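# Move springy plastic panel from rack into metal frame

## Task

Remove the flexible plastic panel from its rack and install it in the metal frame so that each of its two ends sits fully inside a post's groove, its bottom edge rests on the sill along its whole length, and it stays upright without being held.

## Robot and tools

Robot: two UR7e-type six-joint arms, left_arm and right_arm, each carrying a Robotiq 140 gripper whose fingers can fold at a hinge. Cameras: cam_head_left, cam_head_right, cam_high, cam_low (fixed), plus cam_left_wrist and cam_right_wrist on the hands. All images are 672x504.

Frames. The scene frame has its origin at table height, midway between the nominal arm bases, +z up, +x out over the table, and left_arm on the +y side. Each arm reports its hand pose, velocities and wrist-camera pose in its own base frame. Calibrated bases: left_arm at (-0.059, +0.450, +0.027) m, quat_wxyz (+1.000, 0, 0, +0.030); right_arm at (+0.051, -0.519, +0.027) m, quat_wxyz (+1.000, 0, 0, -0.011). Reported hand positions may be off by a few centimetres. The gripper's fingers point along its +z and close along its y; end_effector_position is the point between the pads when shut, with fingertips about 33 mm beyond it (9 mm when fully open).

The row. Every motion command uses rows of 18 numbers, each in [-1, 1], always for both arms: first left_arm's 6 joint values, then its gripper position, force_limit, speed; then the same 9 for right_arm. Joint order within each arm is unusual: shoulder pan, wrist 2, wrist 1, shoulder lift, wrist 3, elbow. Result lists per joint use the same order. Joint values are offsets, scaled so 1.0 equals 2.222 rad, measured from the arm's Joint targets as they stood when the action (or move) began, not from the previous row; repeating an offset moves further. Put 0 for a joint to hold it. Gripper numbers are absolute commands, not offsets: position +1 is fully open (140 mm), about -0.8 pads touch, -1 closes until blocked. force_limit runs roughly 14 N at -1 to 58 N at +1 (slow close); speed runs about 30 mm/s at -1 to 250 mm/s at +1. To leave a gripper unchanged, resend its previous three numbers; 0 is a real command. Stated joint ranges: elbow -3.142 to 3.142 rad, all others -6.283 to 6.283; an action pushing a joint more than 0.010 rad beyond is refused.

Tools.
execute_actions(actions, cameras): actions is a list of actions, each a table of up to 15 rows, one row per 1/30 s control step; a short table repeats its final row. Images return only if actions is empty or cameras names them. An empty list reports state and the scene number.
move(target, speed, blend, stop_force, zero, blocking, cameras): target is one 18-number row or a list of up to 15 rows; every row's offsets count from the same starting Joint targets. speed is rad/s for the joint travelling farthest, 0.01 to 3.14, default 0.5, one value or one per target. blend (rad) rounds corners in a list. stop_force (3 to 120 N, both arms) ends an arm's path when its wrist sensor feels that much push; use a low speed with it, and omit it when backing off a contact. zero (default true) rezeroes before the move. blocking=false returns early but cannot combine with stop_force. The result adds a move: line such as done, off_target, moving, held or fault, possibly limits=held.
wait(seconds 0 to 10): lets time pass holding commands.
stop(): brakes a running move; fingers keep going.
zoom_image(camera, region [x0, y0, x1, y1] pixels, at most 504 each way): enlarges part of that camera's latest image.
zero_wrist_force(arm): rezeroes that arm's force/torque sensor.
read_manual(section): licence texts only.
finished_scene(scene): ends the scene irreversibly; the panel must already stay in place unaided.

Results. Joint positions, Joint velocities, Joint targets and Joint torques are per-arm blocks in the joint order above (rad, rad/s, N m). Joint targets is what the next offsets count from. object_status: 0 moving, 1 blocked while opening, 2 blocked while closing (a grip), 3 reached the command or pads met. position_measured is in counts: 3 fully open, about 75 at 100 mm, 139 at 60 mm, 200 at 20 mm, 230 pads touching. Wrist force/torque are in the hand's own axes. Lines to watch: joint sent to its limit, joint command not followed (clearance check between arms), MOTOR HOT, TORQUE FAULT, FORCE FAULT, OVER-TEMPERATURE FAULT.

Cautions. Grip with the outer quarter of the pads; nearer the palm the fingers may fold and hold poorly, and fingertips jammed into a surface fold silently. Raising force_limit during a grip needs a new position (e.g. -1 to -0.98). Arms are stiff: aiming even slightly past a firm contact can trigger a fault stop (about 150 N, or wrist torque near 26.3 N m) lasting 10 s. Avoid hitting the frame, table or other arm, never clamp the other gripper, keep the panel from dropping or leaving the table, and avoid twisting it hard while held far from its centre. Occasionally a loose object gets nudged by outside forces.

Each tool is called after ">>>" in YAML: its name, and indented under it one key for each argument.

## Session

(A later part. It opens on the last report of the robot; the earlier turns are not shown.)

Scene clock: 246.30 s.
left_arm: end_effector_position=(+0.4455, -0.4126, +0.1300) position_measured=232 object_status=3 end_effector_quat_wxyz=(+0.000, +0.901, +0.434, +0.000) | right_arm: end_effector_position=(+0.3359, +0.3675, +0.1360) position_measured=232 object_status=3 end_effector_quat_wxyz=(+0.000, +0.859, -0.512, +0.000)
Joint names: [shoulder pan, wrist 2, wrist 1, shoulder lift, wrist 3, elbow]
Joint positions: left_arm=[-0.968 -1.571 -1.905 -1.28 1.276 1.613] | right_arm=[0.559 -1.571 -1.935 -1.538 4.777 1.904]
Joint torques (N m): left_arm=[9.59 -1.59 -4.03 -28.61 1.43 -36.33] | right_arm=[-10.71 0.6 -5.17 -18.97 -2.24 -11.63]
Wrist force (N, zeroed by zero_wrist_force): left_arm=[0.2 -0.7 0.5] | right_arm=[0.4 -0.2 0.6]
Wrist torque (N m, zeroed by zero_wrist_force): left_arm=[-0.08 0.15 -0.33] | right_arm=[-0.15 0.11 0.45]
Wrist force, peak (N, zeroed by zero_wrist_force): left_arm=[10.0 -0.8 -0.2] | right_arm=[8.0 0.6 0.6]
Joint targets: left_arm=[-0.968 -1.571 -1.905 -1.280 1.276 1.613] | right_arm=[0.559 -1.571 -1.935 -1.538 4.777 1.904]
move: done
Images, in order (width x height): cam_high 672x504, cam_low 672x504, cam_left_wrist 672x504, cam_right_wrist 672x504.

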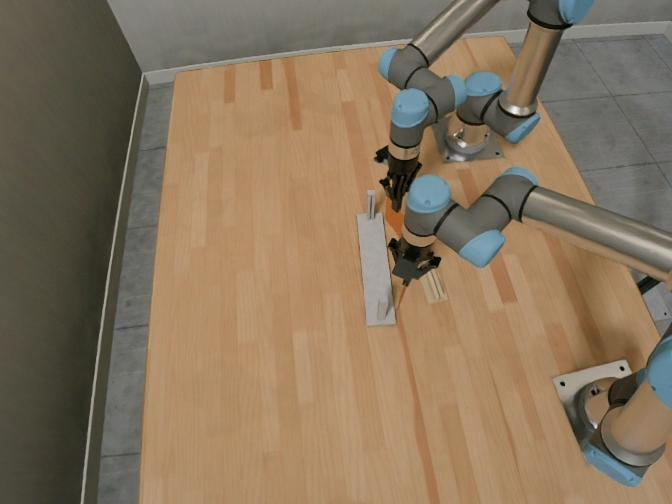

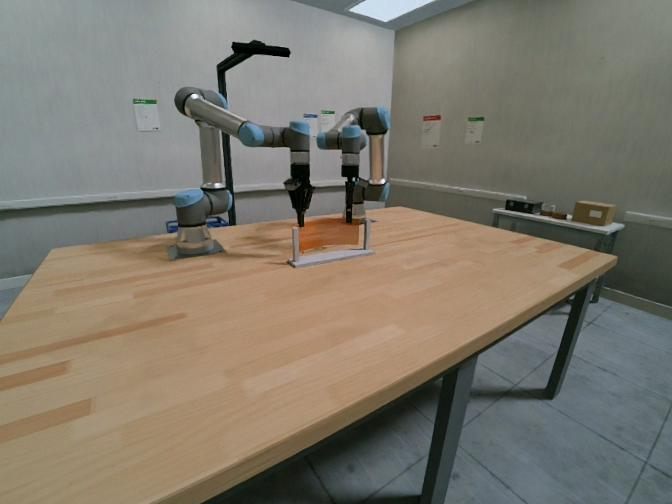

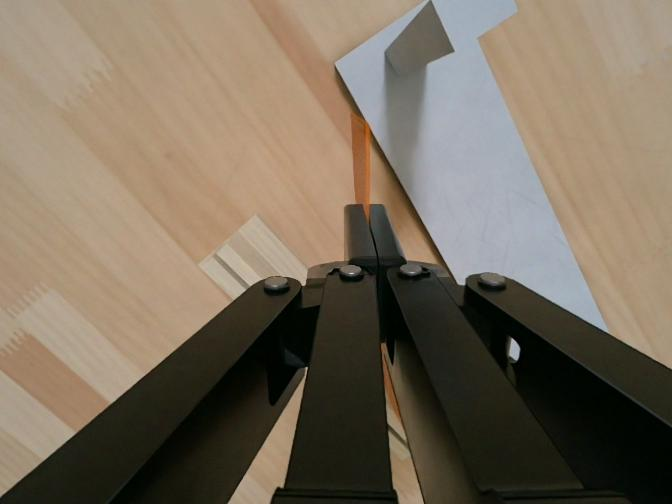

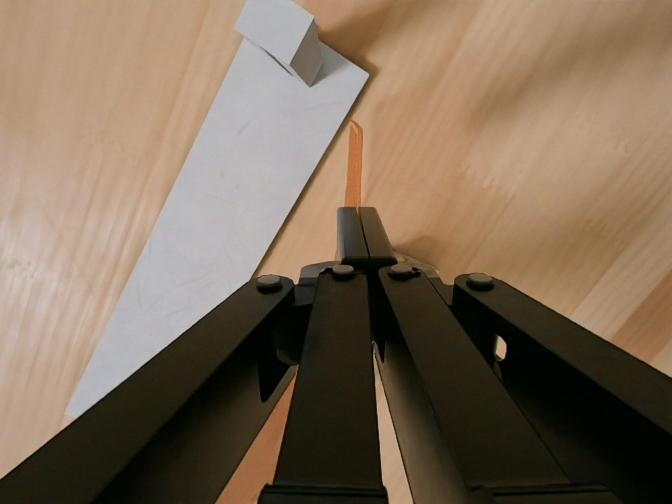

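>>> move:
  target: [0.024414, 0, 0.005767, 0.040888, 0.024414, -0.046656, -0.98, 1, -1, -0.020768, 0, -0.007158, 0.033435, -0.020768, -0.026277, -0.98, 1, -1]
  speed: 0.08
  stop_force: 6
  cameras: ["cam_left_wrist", "cam_right_wrist"]

>>> zoom_image:
  camera: "cam_left_wrist"
  region: [330, 60, 450, 220]

>>> zoom_image:
  camera: "cam_right_wrist"
  region: [280, 60, 400, 220]

Scene clock: 328.30 s.
left_arm: end_effector_position=(+0.4905, -0.4179, +0.1220) position_measured=232 object_status=3 end_effector_quat_wxyz=(+0.000, +0.901, +0.434, +0.000) | right_arm: end_effector_position=(+0.3780, +0.3659, +0.1280) position_measured=232 object_status=3 end_effector_quat_wxyz=(+0.000, +0.859, -0.512, +0.000)
Joint names: [shoulder pan, wrist 2, wrist 1, shoulder lift, wrist 3, elbow]
Joint positions: left_arm=[-0.914 -1.571 -1.892 -1.189 1.33 1.51] | right_arm=[0.513 -1.571 -1.951 -1.464 4.731 1.845]
Joint torques (N m): left_arm=[10.45 -1.61 -1.71 -33.41 1.53 -37.14] | right_arm=[-9.79 1.22 -5.11 -21.91 -2.43 -37.87]
Wrist force (N, zeroed by zero_wrist_force): left_arm=[0.1 -0.5 0.6] | right_arm=[0.3 -0.5 0.5]
Wrist torque (N m, zeroed by zero_wrist_force): left_arm=[0.00 0.11 -0.30] | right_arm=[-0.17 0.15 0.47]
Wrist force, peak (N, zeroed by zero_wrist_force): left_arm=[2.0 -1.3 1.0] | right_arm=[1.8 0.6 0.5]
Joint targets: left_arm=[-0.914 -1.571 -1.892 -1.189 1.330 1.510] | right_arm=[0.513 -1.571 -1.951 -1.464 4.731 1.845]
move: done
Images, in order (width x height): cam_left_wrist 672x504, cam_right_wrist 672x504.

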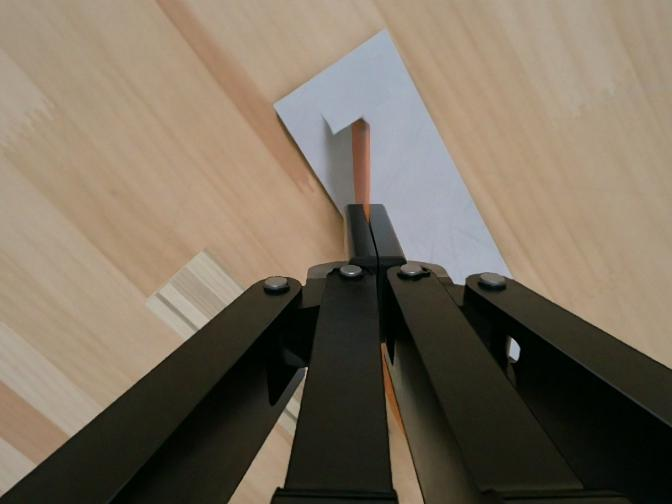

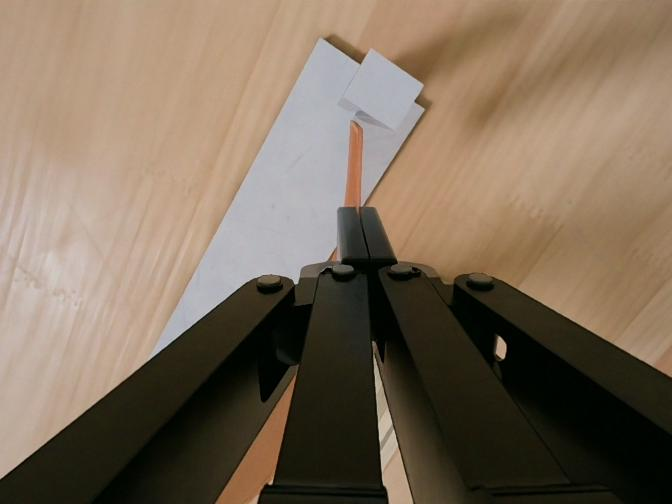

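Scaled by 3.150 from the camera's 672x504 image, which has a finer 960x720 frame.

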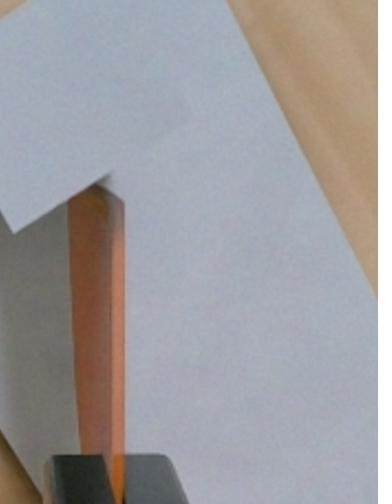

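Scaled by 3.150 from the camera's 672x504 image, which has a finer 960x720 frame.

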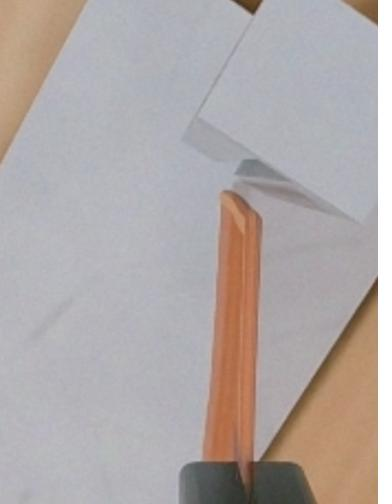

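>>> move:
  target: [-0.002889, 0.004788, -0.007931, -0.004504, -0.002889, 0.007677, -0.98, 1, -1, 0.001913, -0.003569, -0.007598, -0.002424, 0.001913, 0.004288, -0.98, 1, -1]
  speed: 0.05
  stop_force: 6
  cameras: ["cam_left_wrist", "cam_right_wrist"]

>>> zoom_image:
  camera: "cam_left_wrist"
  region: [320, 90, 420, 210]

>>> zoom_image:
  camera: "cam_right_wrist"
  region: [310, 80, 410, 200]

Scene clock: 402.57 s.
left_arm: end_effector_position=(+0.4895, -0.4178, +0.1220) position_measured=232 object_status=3 end_effector_quat_wxyz=(+0.004, +0.901, +0.434, +0.006) | right_arm: end_effector_position=(+0.3785, +0.3659, +0.1281) position_measured=232 object_status=3 end_effector_quat_wxyz=(-0.003, +0.859, -0.512, +0.006)
Joint names: [shoulder pan, wrist 2, wrist 1, shoulder lift, wrist 3, elbow]
Joint positions: left_arm=[-0.921 -1.56 -1.91 -1.199 1.324 1.527] | right_arm=[0.517 -1.579 -1.968 -1.469 4.735 1.855]
Joint torques (N m): left_arm=[-7.33 1.71 -4.22 -57.14 -1.23 -11.26] | right_arm=[13.05 -1.85 -5.24 -34.93 1.77 -11.77]
Wrist force (N, zeroed by zero_wrist_force): left_arm=[0.3 -0.4 0.8] | right_arm=[0.2 -0.2 0.8]
Wrist torque (N m, zeroed by zero_wrist_force): left_arm=[0.02 0.09 -0.20] | right_arm=[-0.14 0.16 0.32]
Wrist force, peak (N, zeroed by zero_wrist_force): left_arm=[-0.2 -0.7 0.9] | right_arm=[0.4 -0.4 0.8]
Joint targets: left_arm=[-0.921 -1.560 -1.910 -1.199 1.324 1.527] | right_arm=[0.517 -1.579 -1.968 -1.469 4.735 1.855]
move: done
Images, in order (width x height): cam_left_wrist 672x504, cam_right_wrist 672x504.

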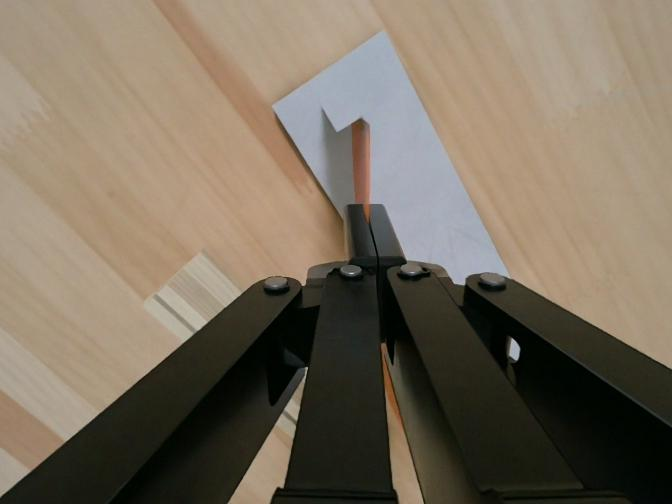

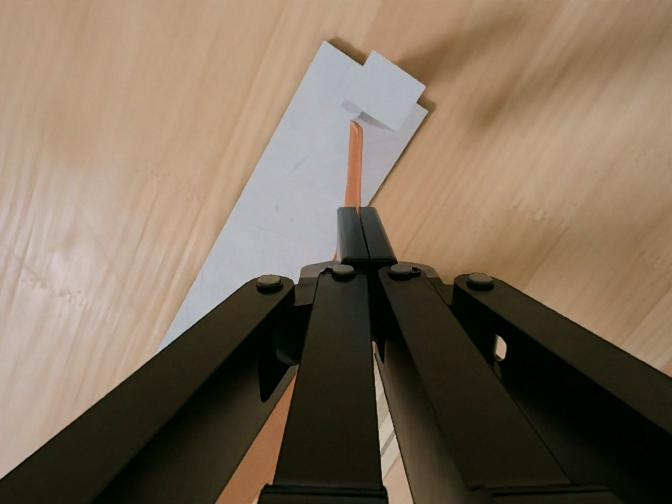

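Scaled by 4.200 from the camera's 672x504 image, which has a finer 960x720 frame.

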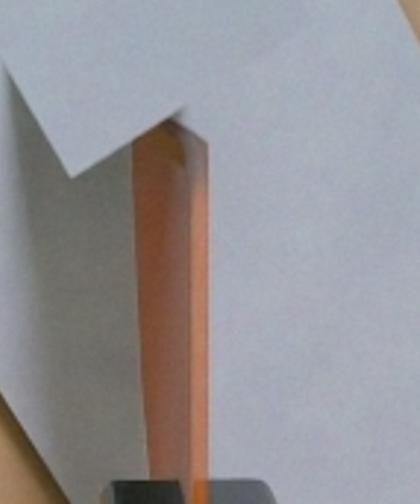

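Scaled by 4.200 from the camera's 672x504 image, which has a finer 960x720 frame.

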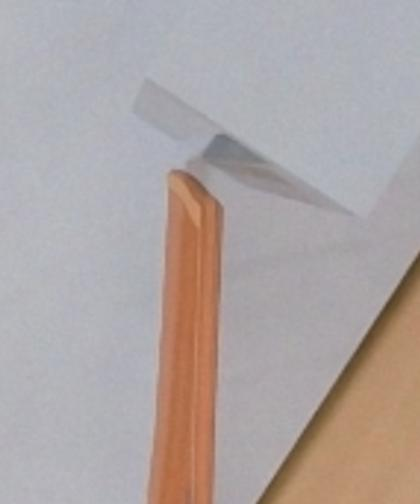

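>>> move:
  target: [0.005266, 0, 0.001938, 0.004595, -0.071241, -0.006533, -0.98, 1, -1, -0.005666, 0, 0.000356, 0.002932, 0.070842, -0.003288, -0.98, 1, -1]
  speed: 0.07
  stop_force: 6
  cameras: ["cam_left_wrist", "cam_right_wrist"]

>>> zoom_image:
  camera: "cam_left_wrist"
  region: [310, 90, 410, 210]

>>> zoom_image:
  camera: "cam_right_wrist"
  region: [310, 80, 410, 200]

Scene clock: 432.10 s.
left_arm: end_effector_position=(+0.4971, -0.4157, +0.1220) position_measured=232 object_status=3 end_effector_quat_wxyz=(+0.005, +0.861, +0.509, +0.006) | right_arm: end_effector_position=(+0.3856, +0.3625, +0.1281) position_measured=232 object_status=3 end_effector_quat_wxyz=(-0.004, +0.812, -0.584, +0.006)
Joint names: [shoulder pan, wrist 2, wrist 1, shoulder lift, wrist 3, elbow]
Joint positions: left_arm=[-0.909 -1.56 -1.905 -1.188 1.165 1.512] | right_arm=[0.505 -1.579 -1.967 -1.463 4.892 1.847]
Joint torques (N m): left_arm=[10.63 -0.31 -1.58 -33.15 -1.05 -36.46] | right_arm=[-10.07 0.05 -1.8 -22.25 1.78 -38.17]
Wrist force (N, zeroed by zero_wrist_force): left_arm=[0.4 -0.4 0.8] | right_arm=[0.2 -0.4 0.8]
Wrist torque (N m, zeroed by zero_wrist_force): left_arm=[-0.02 0.09 -0.11] | right_arm=[-0.15 0.16 0.23]
Wrist force, peak (N, zeroed by zero_wrist_force): left_arm=[0.8 -1.0 1.0] | right_arm=[1.3 0.0 0.7]
Joint targets: left_arm=[-0.909 -1.560 -1.905 -1.188 1.165 1.512] | right_arm=[0.505 -1.579 -1.967 -1.463 4.892 1.847]
move: done
Images, in order (width x height): cam_left_wrist 672x504, cam_right_wrist 672x504.

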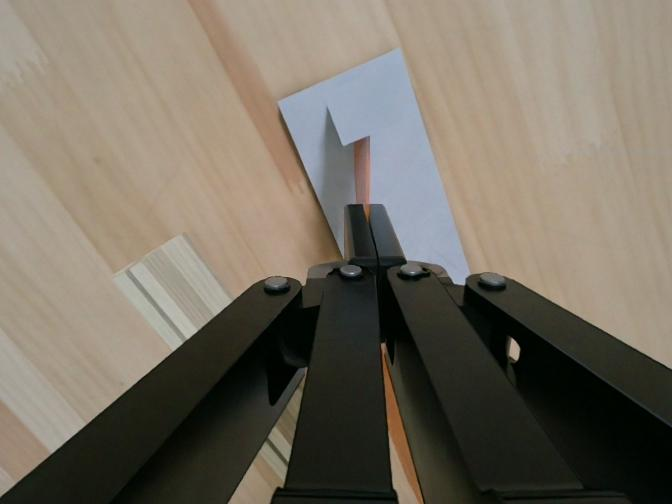

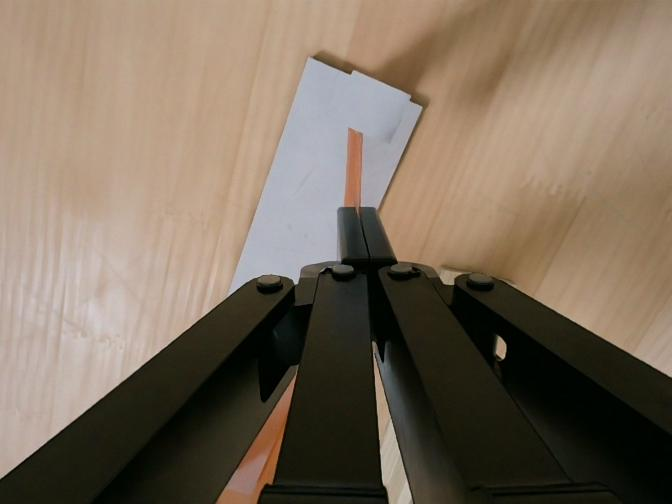

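Scaled by 4.200 from the camera's 672x504 image, which has a finer 960x720 frame.

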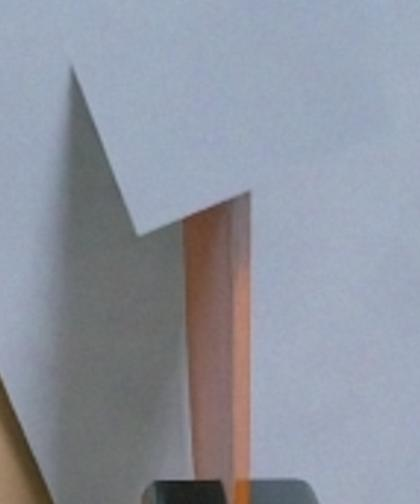

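Scaled by 4.200 from the camera's 672x504 image, which has a finer 960x720 frame.

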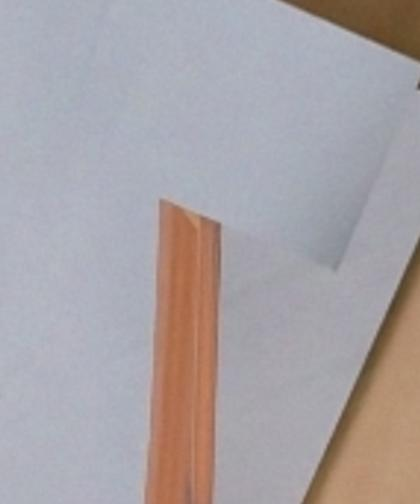

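>>> move:
  target:
    - [0.002372, 0, 0.001105, 0.002573, -0.033631, -0.003678, -0.98, 1, -1, -0.002486, 0, 0.000242, 0.001893, 0.033518, -0.002135, -0.98, 1, -1]
    - [0.006308, 0, 0.003298, 0.007583, -0.097203, -0.010881, -0.98, 1, -1, -0.006526, 0, 0.000787, 0.005904, 0.096984, -0.006691, -0.98, 1, -1]
  speed: 0.08
  blend: [0.01, 0]
  stop_force: 8
  cameras: ["cam_left_wrist", "cam_right_wrist"]

>>> zoom_image:
  camera: "cam_left_wrist"
  region: [310, 90, 410, 210]

>>> zoom_image:
  camera: "cam_right_wrist"
  region: [310, 80, 410, 200]

Scene clock: 462.30 s.
left_arm: end_effector_position=(+0.5076, -0.4146, +0.1220) position_measured=232 object_status=3 end_effector_quat_wxyz=(+0.005, +0.797, +0.604, +0.006) | right_arm: end_effector_position=(+0.3960, +0.3596, +0.1281) position_measured=232 object_status=3 end_effector_quat_wxyz=(-0.004, +0.740, -0.673, +0.006)
Joint names: [shoulder pan, wrist 2, wrist 1, shoulder lift, wrist 3, elbow]
Joint positions: left_arm=[-0.895 -1.56 -1.898 -1.172 0.949 1.488] | right_arm=[0.49 -1.579 -1.966 -1.45 5.108 1.832]
Joint torques (N m): left_arm=[10.2 -0.19 -1.45 -33.73 -1.25 -37.19] | right_arm=[-10.77 1.4 -1.75 -23.29 1.93 -37.93]
Wrist force (N, zeroed by zero_wrist_force): left_arm=[-1.1 -0.2 0.3] | right_arm=[-0.4 -0.4 0.5]
Wrist torque (N m, zeroed by zero_wrist_force): left_arm=[-0.04 0.15 0.02] | right_arm=[-0.10 -0.02 0.12]
Wrist force, peak (N, zeroed by zero_wrist_force): left_arm=[-0.8 -0.1 0.8] | right_arm=[0.6 -0.2 0.9]
Joint targets: left_arm=[-0.895 -1.560 -1.898 -1.172 0.949 1.488] | right_arm=[0.490 -1.579 -1.966 -1.450 5.108 1.832]
move: done
Images, in order (width x height): cam_left_wrist 672x504, cam_right_wrist 672x504.

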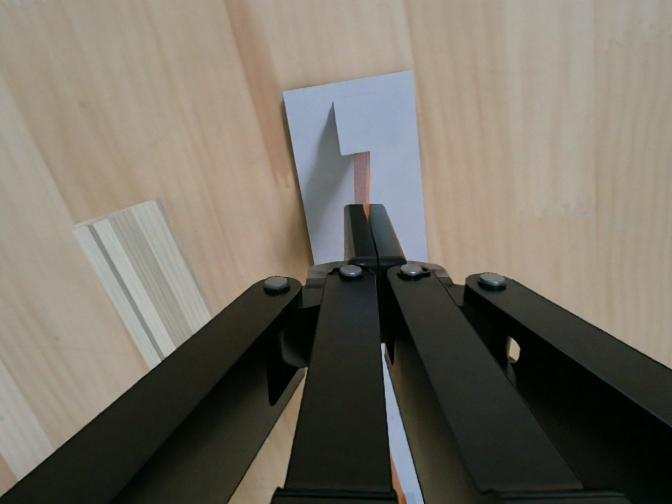

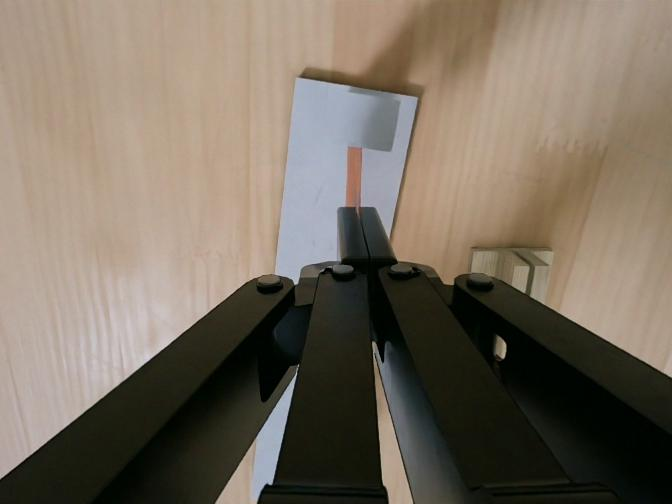

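Scaled by 4.200 from the camera's 672x504 image, which has a finer 960x720 frame.

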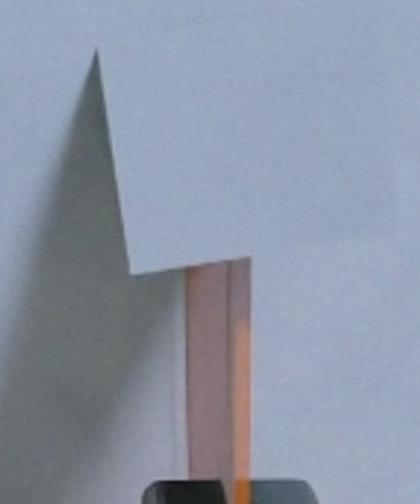

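Scaled by 4.200 from the camera's 672x504 image, which has a finer 960x720 frame.

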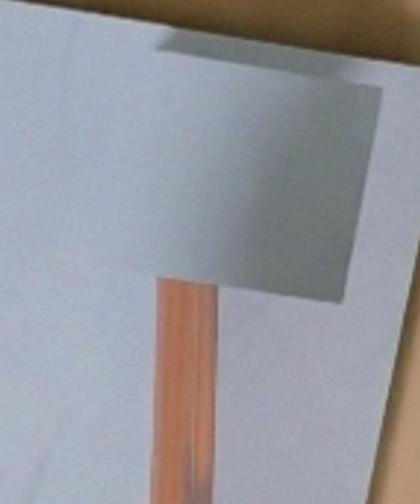

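>>> move:
  target:
    - [0.001567, 0, 0.001341, 0.003003, -0.034437, -0.004344, -0.98, 1, -1, -0.002084, 0, 0.000283, 0.001979, 0.033919, -0.002262, -0.98, 1, -1]
    - [0.002768, 0, 0.002563, 0.005698, -0.064739, -0.008261, -0.98, 1, -1, -0.0038, 0, 0.000554, 0.003809, 0.063707, -0.004363, -0.98, 1, -1]
  speed: 0.05
  blend: [0.005, 0]
  stop_force: 8
  cameras: ["cam_left_wrist", "cam_right_wrist"]

>>> zoom_image:
  camera: "cam_left_wrist"
  region: [310, 90, 410, 210]

>>> zoom_image:
  camera: "cam_right_wrist"
  region: [310, 80, 410, 200]

Scene clock: 495.23 s.
left_arm: end_effector_position=(+0.5137, -0.4158, +0.1220) position_measured=232 object_status=3 end_effector_quat_wxyz=(+0.006, +0.749, +0.662, +0.005) | right_arm: end_effector_position=(+0.4023, +0.3580, +0.1281) position_measured=232 object_status=3 end_effector_quat_wxyz=(-0.005, +0.687, -0.726, +0.005)
Joint names: [shoulder pan, wrist 2, wrist 1, shoulder lift, wrist 3, elbow]
Joint positions: left_arm=[-0.889 -1.56 -1.892 -1.159 0.805 1.47] | right_arm=[0.482 -1.579 -1.964 -1.441 5.249 1.823]
Joint torques (N m): left_arm=[10.72 -0.27 -1.48 -34.55 -1.47 -37.02] | right_arm=[-10.94 -1.9 -1.67 -23.46 1.99 -38.29]
Wrist force (N, zeroed by zero_wrist_force): left_arm=[-0.6 -0.4 0.4] | right_arm=[-0.1 -0.2 0.4]
Wrist torque (N m, zeroed by zero_wrist_force): left_arm=[-0.09 0.02 0.10] | right_arm=[-0.06 -0.08 0.03]
Wrist force, peak (N, zeroed by zero_wrist_force): left_arm=[-1.1 -0.1 0.6] | right_arm=[-0.2 -0.3 0.9]
Joint targets: left_arm=[-0.889 -1.560 -1.892 -1.159 0.805 1.470] | right_arm=[0.482 -1.579 -1.964 -1.441 5.249 1.823]
move: done
Images, in order (width x height): cam_left_wrist 672x504, cam_right_wrist 672x504.

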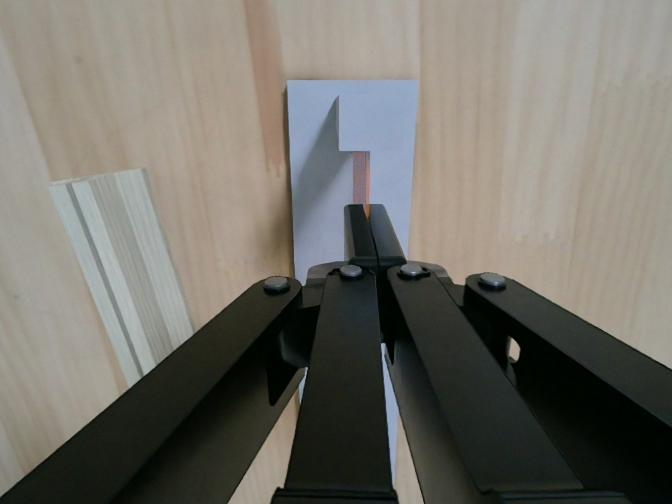

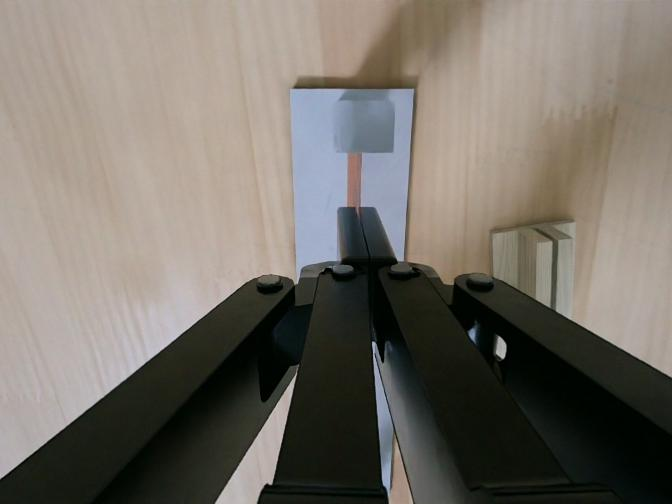

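Scaled by 4.200 from the camera's 672x504 image, which has a finer 960x720 frame.

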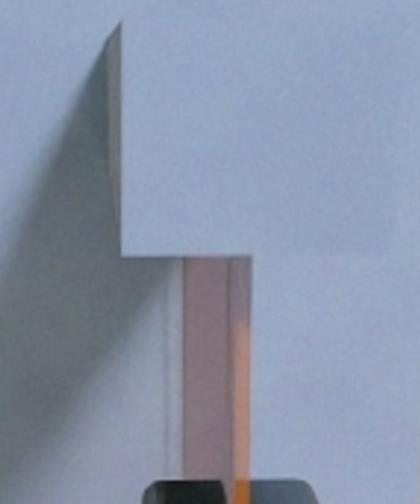

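Scaled by 4.200 from the camera's 672x504 image, which has a finer 960x720 frame.

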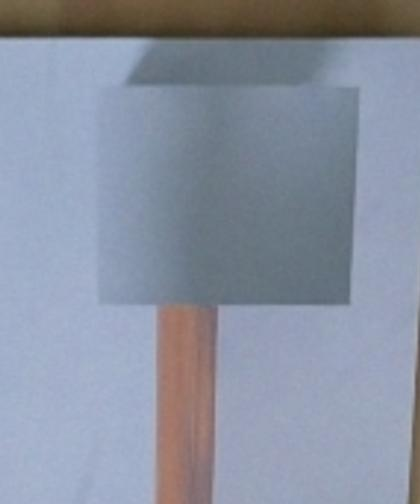

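>>> move:
  target: [0, 0, -0.005813, 0.001789, 0, 0.004023, -0.98, 1, -1, 0, 0, -0.006463, 0.002238, 0, 0.004225, -0.98, 1, -1]
  speed: 0.02
  stop_force: 5
  cameras: ["cam_left_wrist", "cam_right_wrist"]

Scene clock: 503.43 s.
left_arm: end_effector_position=(+0.5137, -0.4158, +0.1189) position_measured=232 object_status=3 end_effector_quat_wxyz=(+0.006, +0.749, +0.662, +0.005) | right_arm: end_effector_position=(+0.4023, +0.3580, +0.1247) position_measured=232 object_status=3 end_effector_quat_wxyz=(-0.005, +0.687, -0.726, +0.005)
Joint names: [shoulder pan, wrist 2, wrist 1, shoulder lift, wrist 3, elbow]
Joint positions: left_arm=[-0.889 -1.56 -1.9 -1.157 0.805 1.475] | right_arm=[0.482 -1.579 -1.973 -1.438 5.249 1.828]
Joint torques (N m): left_arm=[9.89 -0.36 -1.25 -56.56 -1.28 -34.72] | right_arm=[-10 -1.86 -1.25 -33.66 1.97 -35.74]
Wrist force (N, zeroed by zero_wrist_force): left_arm=[0.3 -0.2 -4.9] | right_arm=[0.6 -0.2 -5.0]
Wrist torque (N m, zeroed by zero_wrist_force): left_arm=[-0.08 0.02 0.10] | right_arm=[-0.04 -0.09 0.03]
Wrist force, peak (N, zeroed by zero_wrist_force): left_arm=[0.8 -0.3 -7.9] | right_arm=[0.4 -0.2 -8.2]
Joint targets: left_arm=[-0.889 -1.560 -1.900 -1.157 0.805 1.475] | right_arm=[0.482 -1.579 -1.973 -1.438 5.249 1.828]
move: contact (left_arm, right_arm)
Images, in order (width x height): cam_left_wrist 672x504, cam_right_wrist 672x504.

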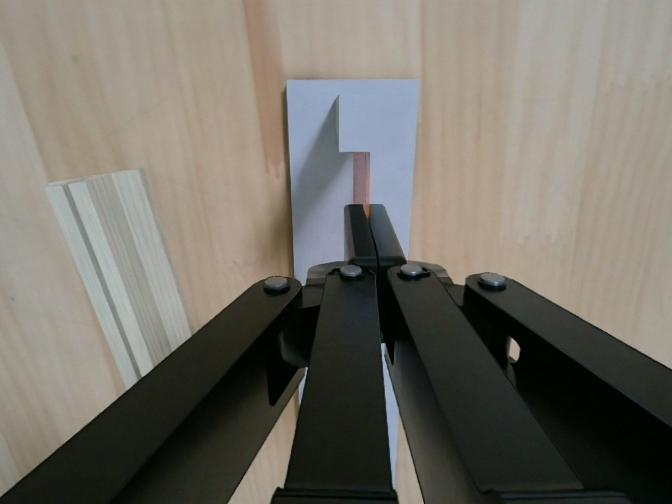

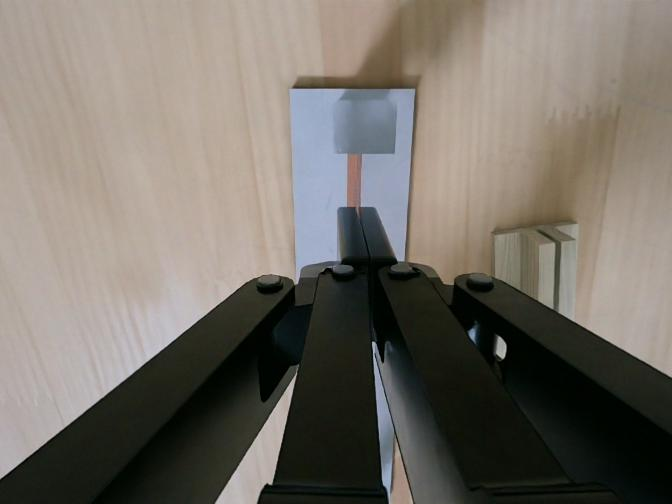

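>>> move:
  target: [0, 0, -0.00074, 0.000228, 0, 0.000512, -0.98, 1, -1, 0, 0, -0.000823, 0.000285, 0, 0.000538, -0.98, 1, -1]
  speed: 0.02
  stop_force: 6
  cameras: ["cam_low", "cam_head_left", "cam_head_right"]

>>> zoom_image:
  camera: "cam_low"
  region: [260, 200, 400, 280]

Scene clock: 510.97 s.
left_arm: end_effector_position=(+0.5137, -0.4158, +0.1183) position_measured=232 object_status=3 end_effector_quat_wxyz=(+0.006, +0.749, +0.662, +0.005) | right_arm: end_effector_position=(+0.4023, +0.3580, +0.1242) position_measured=232 object_status=3 end_effector_quat_wxyz=(-0.005, +0.687, -0.726, +0.005)
Joint names: [shoulder pan, wrist 2, wrist 1, shoulder lift, wrist 3, elbow]
Joint positions: left_arm=[-0.889 -1.56 -1.901 -1.156 0.805 1.476] | right_arm=[0.482 -1.579 -1.975 -1.438 5.249 1.829]
Joint torques (N m): left_arm=[9.52 -0.32 -1.75 -34.57 -1.3 -11.08] | right_arm=[-9.91 -1.7 -1.49 -24.68 2.05 -19.02]
Wrist force (N, zeroed by zero_wrist_force): left_arm=[2.2 0.0 -11.4] | right_arm=[1.8 -0.1 -11.3]
Wrist torque (N m, zeroed by zero_wrist_force): left_arm=[-0.02 -0.07 0.10] | right_arm=[-0.03 -0.05 0.03]
Wrist force, peak (N, zeroed by zero_wrist_force): left_arm=[2.2 -0.1 -12.1] | right_arm=[1.6 -0.2 -11.6]
Joint targets: left_arm=[-0.889 -1.560 -1.901 -1.156 0.805 1.476] | right_arm=[0.482 -1.579 -1.975 -1.438 5.249 1.829]
move: contact (left_arm, right_arm)
Images, in order (width x height): cam_head_left 672x504, cam_head_right 672x504, cam_low 672x504.

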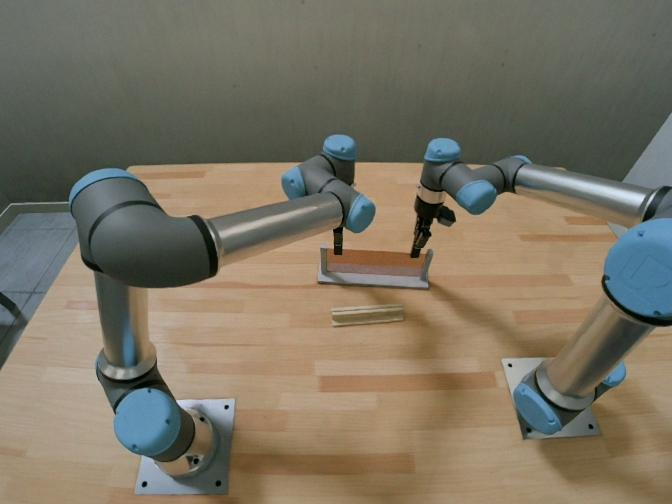

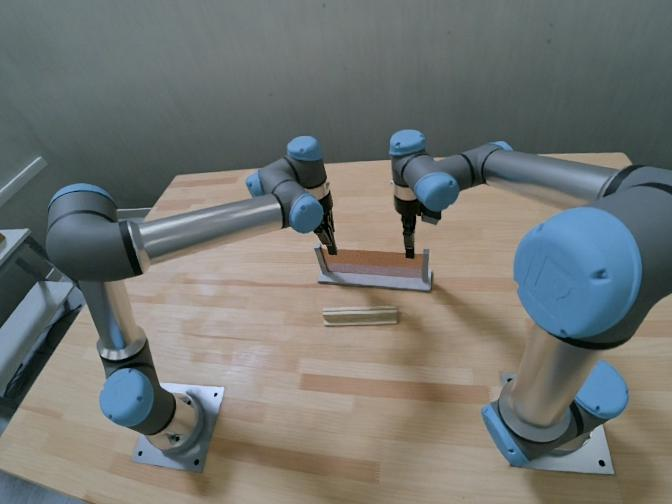

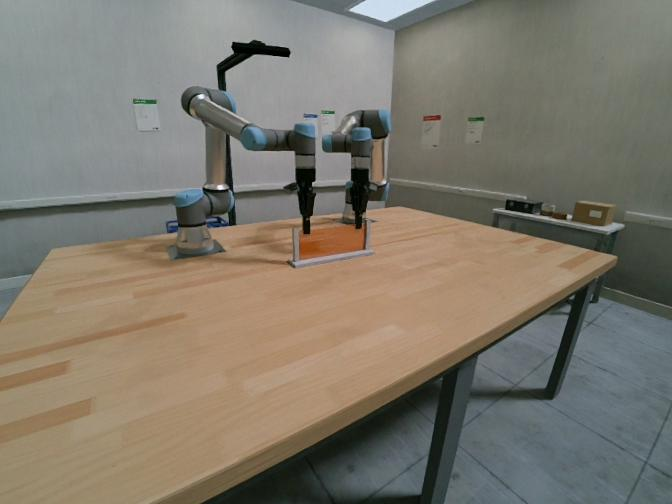

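Scaled by 3.600 from the camera's 672x504 image, which has a finer 960x720 frame.

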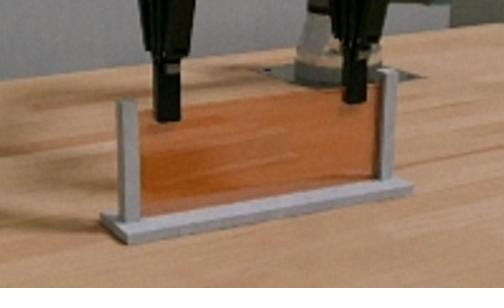

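>>> execute_actions:
  actions:
    - [[0,0,0.000846,-0.00026,0,-0.000585,-0.98,1,-1,0,0,0.00094,-0.000325,0,-0.000615,-0.98,1,-1]]
    - [[0,0,0,0,0,0,-0.4,1,-1,0,0,0,0,0,0,-0.4,1,-1]]
    - [[0,0,0,0,0,0,-0.4,1,-1,0,0,0,0,0,0,-0.4,1,-1]]
    - [[0,0,0,0,0,0,-0.4,1,-1,0,0,0,0,0,0,-0.4,1,-1]]
  cameras: ["cam_left_wrist", "cam_right_wrist"]

Scene clock: 518.80 s.
left_arm: end_effector_position=(+0.5137, -0.4158, +0.1191) position_measured=179 object_status=3 end_effector_quat_wxyz=(+0.006, +0.749, +0.662, +0.005) | right_arm: end_effector_position=(+0.4024, +0.3580, +0.1250) position_measured=179 object_status=3 end_effector_quat_wxyz=(-0.005, +0.687, -0.726, +0.005)
Joint names: [shoulder pan, wrist 2, wrist 1, shoulder lift, wrist 3, elbow]
Joint positions: left_arm=[-0.889 -1.56 -1.899 -1.157 0.805 1.475] | right_arm=[0.482 -1.579 -1.973 -1.439 5.249 1.828]
Joint torques (N m): left_arm=[8.31 -0.26 -2.98 -59.66 -1.44 -36.42] | right_arm=[-9.75 -1.26 -2.68 -35.22 1.91 -37.97]
Wrist force (N, zeroed by zero_wrist_force): left_arm=[-0.2 -0.2 0.2] | right_arm=[0.1 -0.3 -0.1]
Wrist torque (N m, zeroed by zero_wrist_force): left_arm=[-0.07 0.06 0.09] | right_arm=[-0.06 -0.04 0.03]
Wrist force, peak (N, zeroed by zero_wrist_force): left_arm=[2.3 -0.2 -12.1] | right_arm=[1.9 -0.4 -11.5]
Joint targets: left_arm=[-0.889 -1.560 -1.900 -1.157 0.805 1.475] | right_arm=[0.482 -1.579 -1.973 -1.439 5.249 1.828]
Step readings (joint positions of left_arm | right_arm):
0: [-0.889 -1.560 -1.901 -1.156 0.805 1.476] | [0.482 -1.579 -1.975 -1.438 5.249 1.829]
1: [-0.889 -1.560 -1.901 -1.156 0.805 1.476] | [0.482 -1.579 -1.975 -1.438 5.249 1.829]
2: [-0.889 -1.560 -1.901 -1.156 0.805 1.476] | [0.482 -1.579 -1.974 -1.438 5.249 1.829]
4: [-0.889 -1.560 -1.901 -1.157 0.805 1.475] | [0.482 -1.579 -1.974 -1.438 5.249 1.829]
8: [-0.889 -1.560 -1.900 -1.157 0.805 1.475] | [0.482 -1.579 -1.973 -1.438 5.249 1.828]
15: [-0.889 -1.560 -1.900 -1.157 0.805 1.475] | [0.482 -1.579 -1.973 -1.439 5.249 1.828]
16: [-0.889 -1.560 -1.900 -1.157 0.805 1.475] | [0.482 -1.579 -1.973 -1.439 5.249 1.828]
17: [-0.889 -1.560 -1.900 -1.157 0.805 1.475] | [0.482 -1.579 -1.973 -1.439 5.249 1.828]
19: [-0.889 -1.560 -1.900 -1.157 0.805 1.475] | [0.482 -1.579 -1.973 -1.439 5.249 1.828]
23: [-0.889 -1.560 -1.899 -1.157 0.805 1.475] | [0.482 -1.579 -1.973 -1.439 5.249 1.828]
30: [-0.889 -1.560 -1.899 -1.157 0.805 1.475] | [0.482 -1.579 -1.973 -1.439 5.249 1.828]
31: [-0.889 -1.560 -1.899 -1.157 0.805 1.475] | [0.482 -1.579 -1.973 -1.439 5.249 1.828]
32: [-0.889 -1.560 -1.899 -1.157 0.805 1.475] | [0.482 -1.579 -1.973 -1.439 5.249 1.828]
34: [-0.889 -1.560 -1.899 -1.157 0.805 1.475] | [0.482 -1.579 -1.973 -1.439 5.249 1.828]
38: [-0.889 -1.560 -1.899 -1.157 0.805 1.475] | [0.482 -1.579 -1.973 -1.439 5.249 1.828]
45: [-0.889 -1.560 -1.899 -1.157 0.805 1.475] | [0.482 -1.579 -1.973 -1.439 5.249 1.828]
46: [-0.889 -1.560 -1.899 -1.157 0.805 1.475] | [0.482 -1.579 -1.973 -1.439 5.249 1.828]
47: [-0.889 -1.560 -1.899 -1.157 0.805 1.475] | [0.482 -1.579 -1.973 -1.439 5.249 1.828]
49: [-0.889 -1.560 -1.899 -1.157 0.805 1.475] | [0.482 -1.579 -1.973 -1.439 5.249 1.828]
53: [-0.889 -1.560 -1.899 -1.157 0.805 1.475] | [0.482 -1.579 -1.973 -1.439 5.249 1.828]
60: [-0.889 -1.560 -1.899 -1.157 0.805 1.475] | [0.482 -1.579 -1.973 -1.439 5.249 1.828]
Images, in order (width x height): cam_left_wrist 672x504, cam_right_wrist 672x504.

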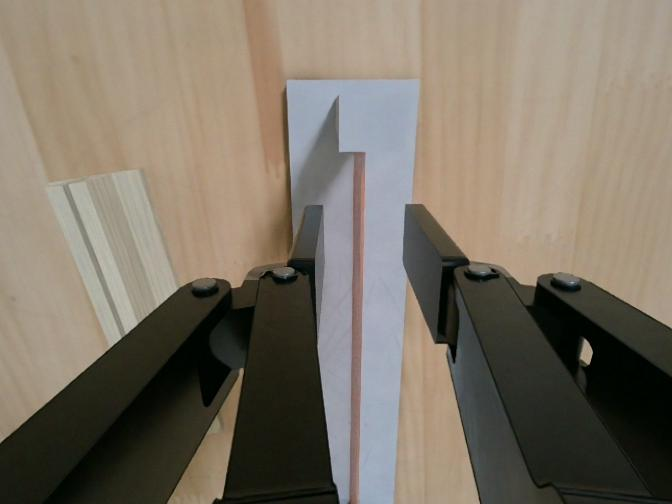

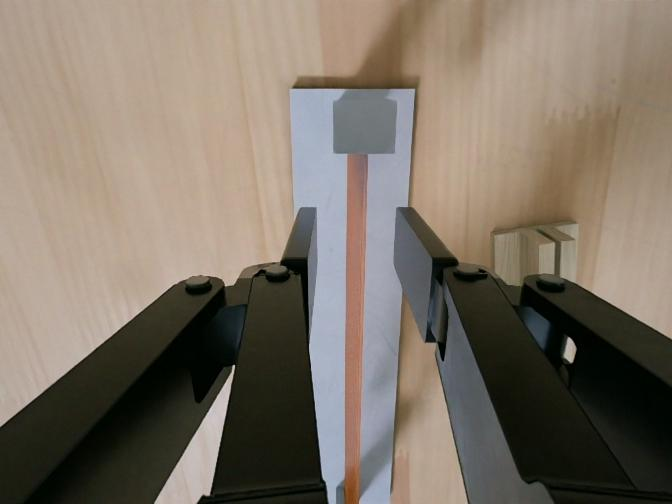

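>>> move:
  target: [0, 0, 0.108386, -0.021126, 0, -0.08726, -0.4, 1, -1, 0, 0, 0.11594, -0.027637, 0, -0.088303, -0.4, 1, -1]
  speed: 0.3
  cameras: ["cam_low", "cam_left_wrist", "cam_right_wrist"]

>>> zoom_image:
  camera: "cam_low"
  region: [270, 190, 410, 280]

Scene clock: 530.10 s.
left_arm: end_effector_position=(+0.5138, -0.4159, +0.2190) position_measured=179 object_status=3 end_effector_quat_wxyz=(+0.006, +0.749, +0.662, +0.005) | right_arm: end_effector_position=(+0.4024, +0.3580, +0.2249) position_measured=179 object_status=3 end_effector_quat_wxyz=(-0.005, +0.687, -0.726, +0.005)
Joint names: [shoulder pan, wrist 2, wrist 1, shoulder lift, wrist 3, elbow]
Joint positions: left_arm=[-0.889 -1.56 -1.659 -1.204 0.805 1.281] | right_arm=[0.482 -1.579 -1.715 -1.5 5.249 1.632]
Joint torques (N m): left_arm=[8.61 -0.29 -1.28 -57.71 -1.32 -36.18] | right_arm=[-10.35 -0.9 -1.37 -34.17 1.89 -36.42]
Wrist force (N, zeroed by zero_wrist_force): left_arm=[0.0 -0.4 -0.4] | right_arm=[0.1 -0.4 0.0]
Wrist torque (N m, zeroed by zero_wrist_force): left_arm=[-0.11 -0.02 0.05] | right_arm=[-0.06 0.00 0.03]
Wrist force, peak (N, zeroed by zero_wrist_force): left_arm=[-0.2 -0.3 -1.1] | right_arm=[0.1 -0.7 -1.0]
Joint targets: left_arm=[-0.889 -1.560 -1.659 -1.204 0.805 1.281] | right_arm=[0.482 -1.579 -1.715 -1.500 5.249 1.632]
move: done
Images, in order (width x height): cam_low 672x504, cam_left_wrist 672x504, cam_right_wrist 672x504.

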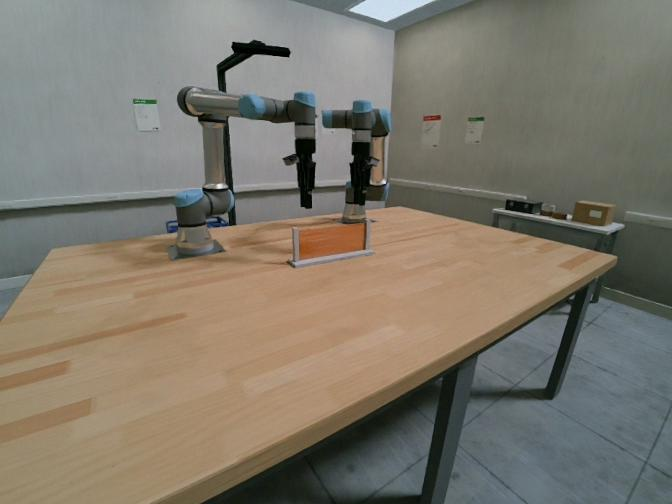

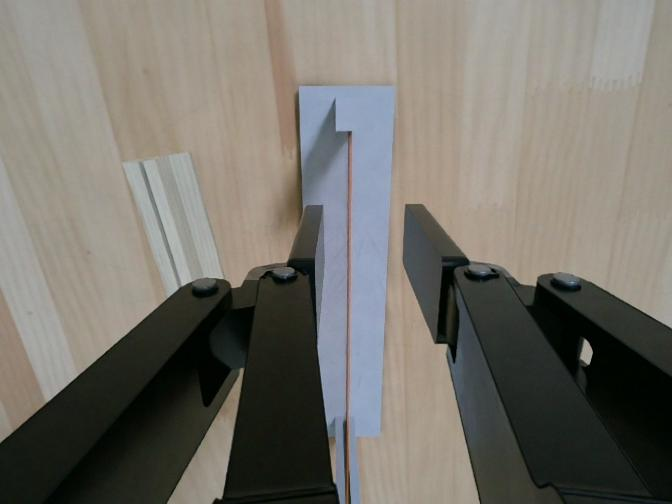

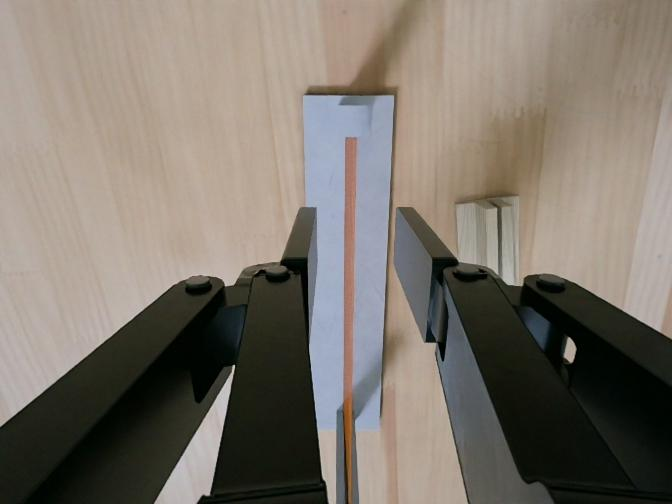

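Scaled by 3.600 from the camera's 672x504 image, which has a finer 960x720 frame.

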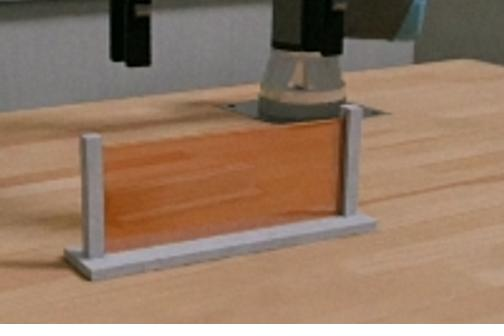

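>>> finished_scene:
  scene: 2

The scene is finished: the task was done.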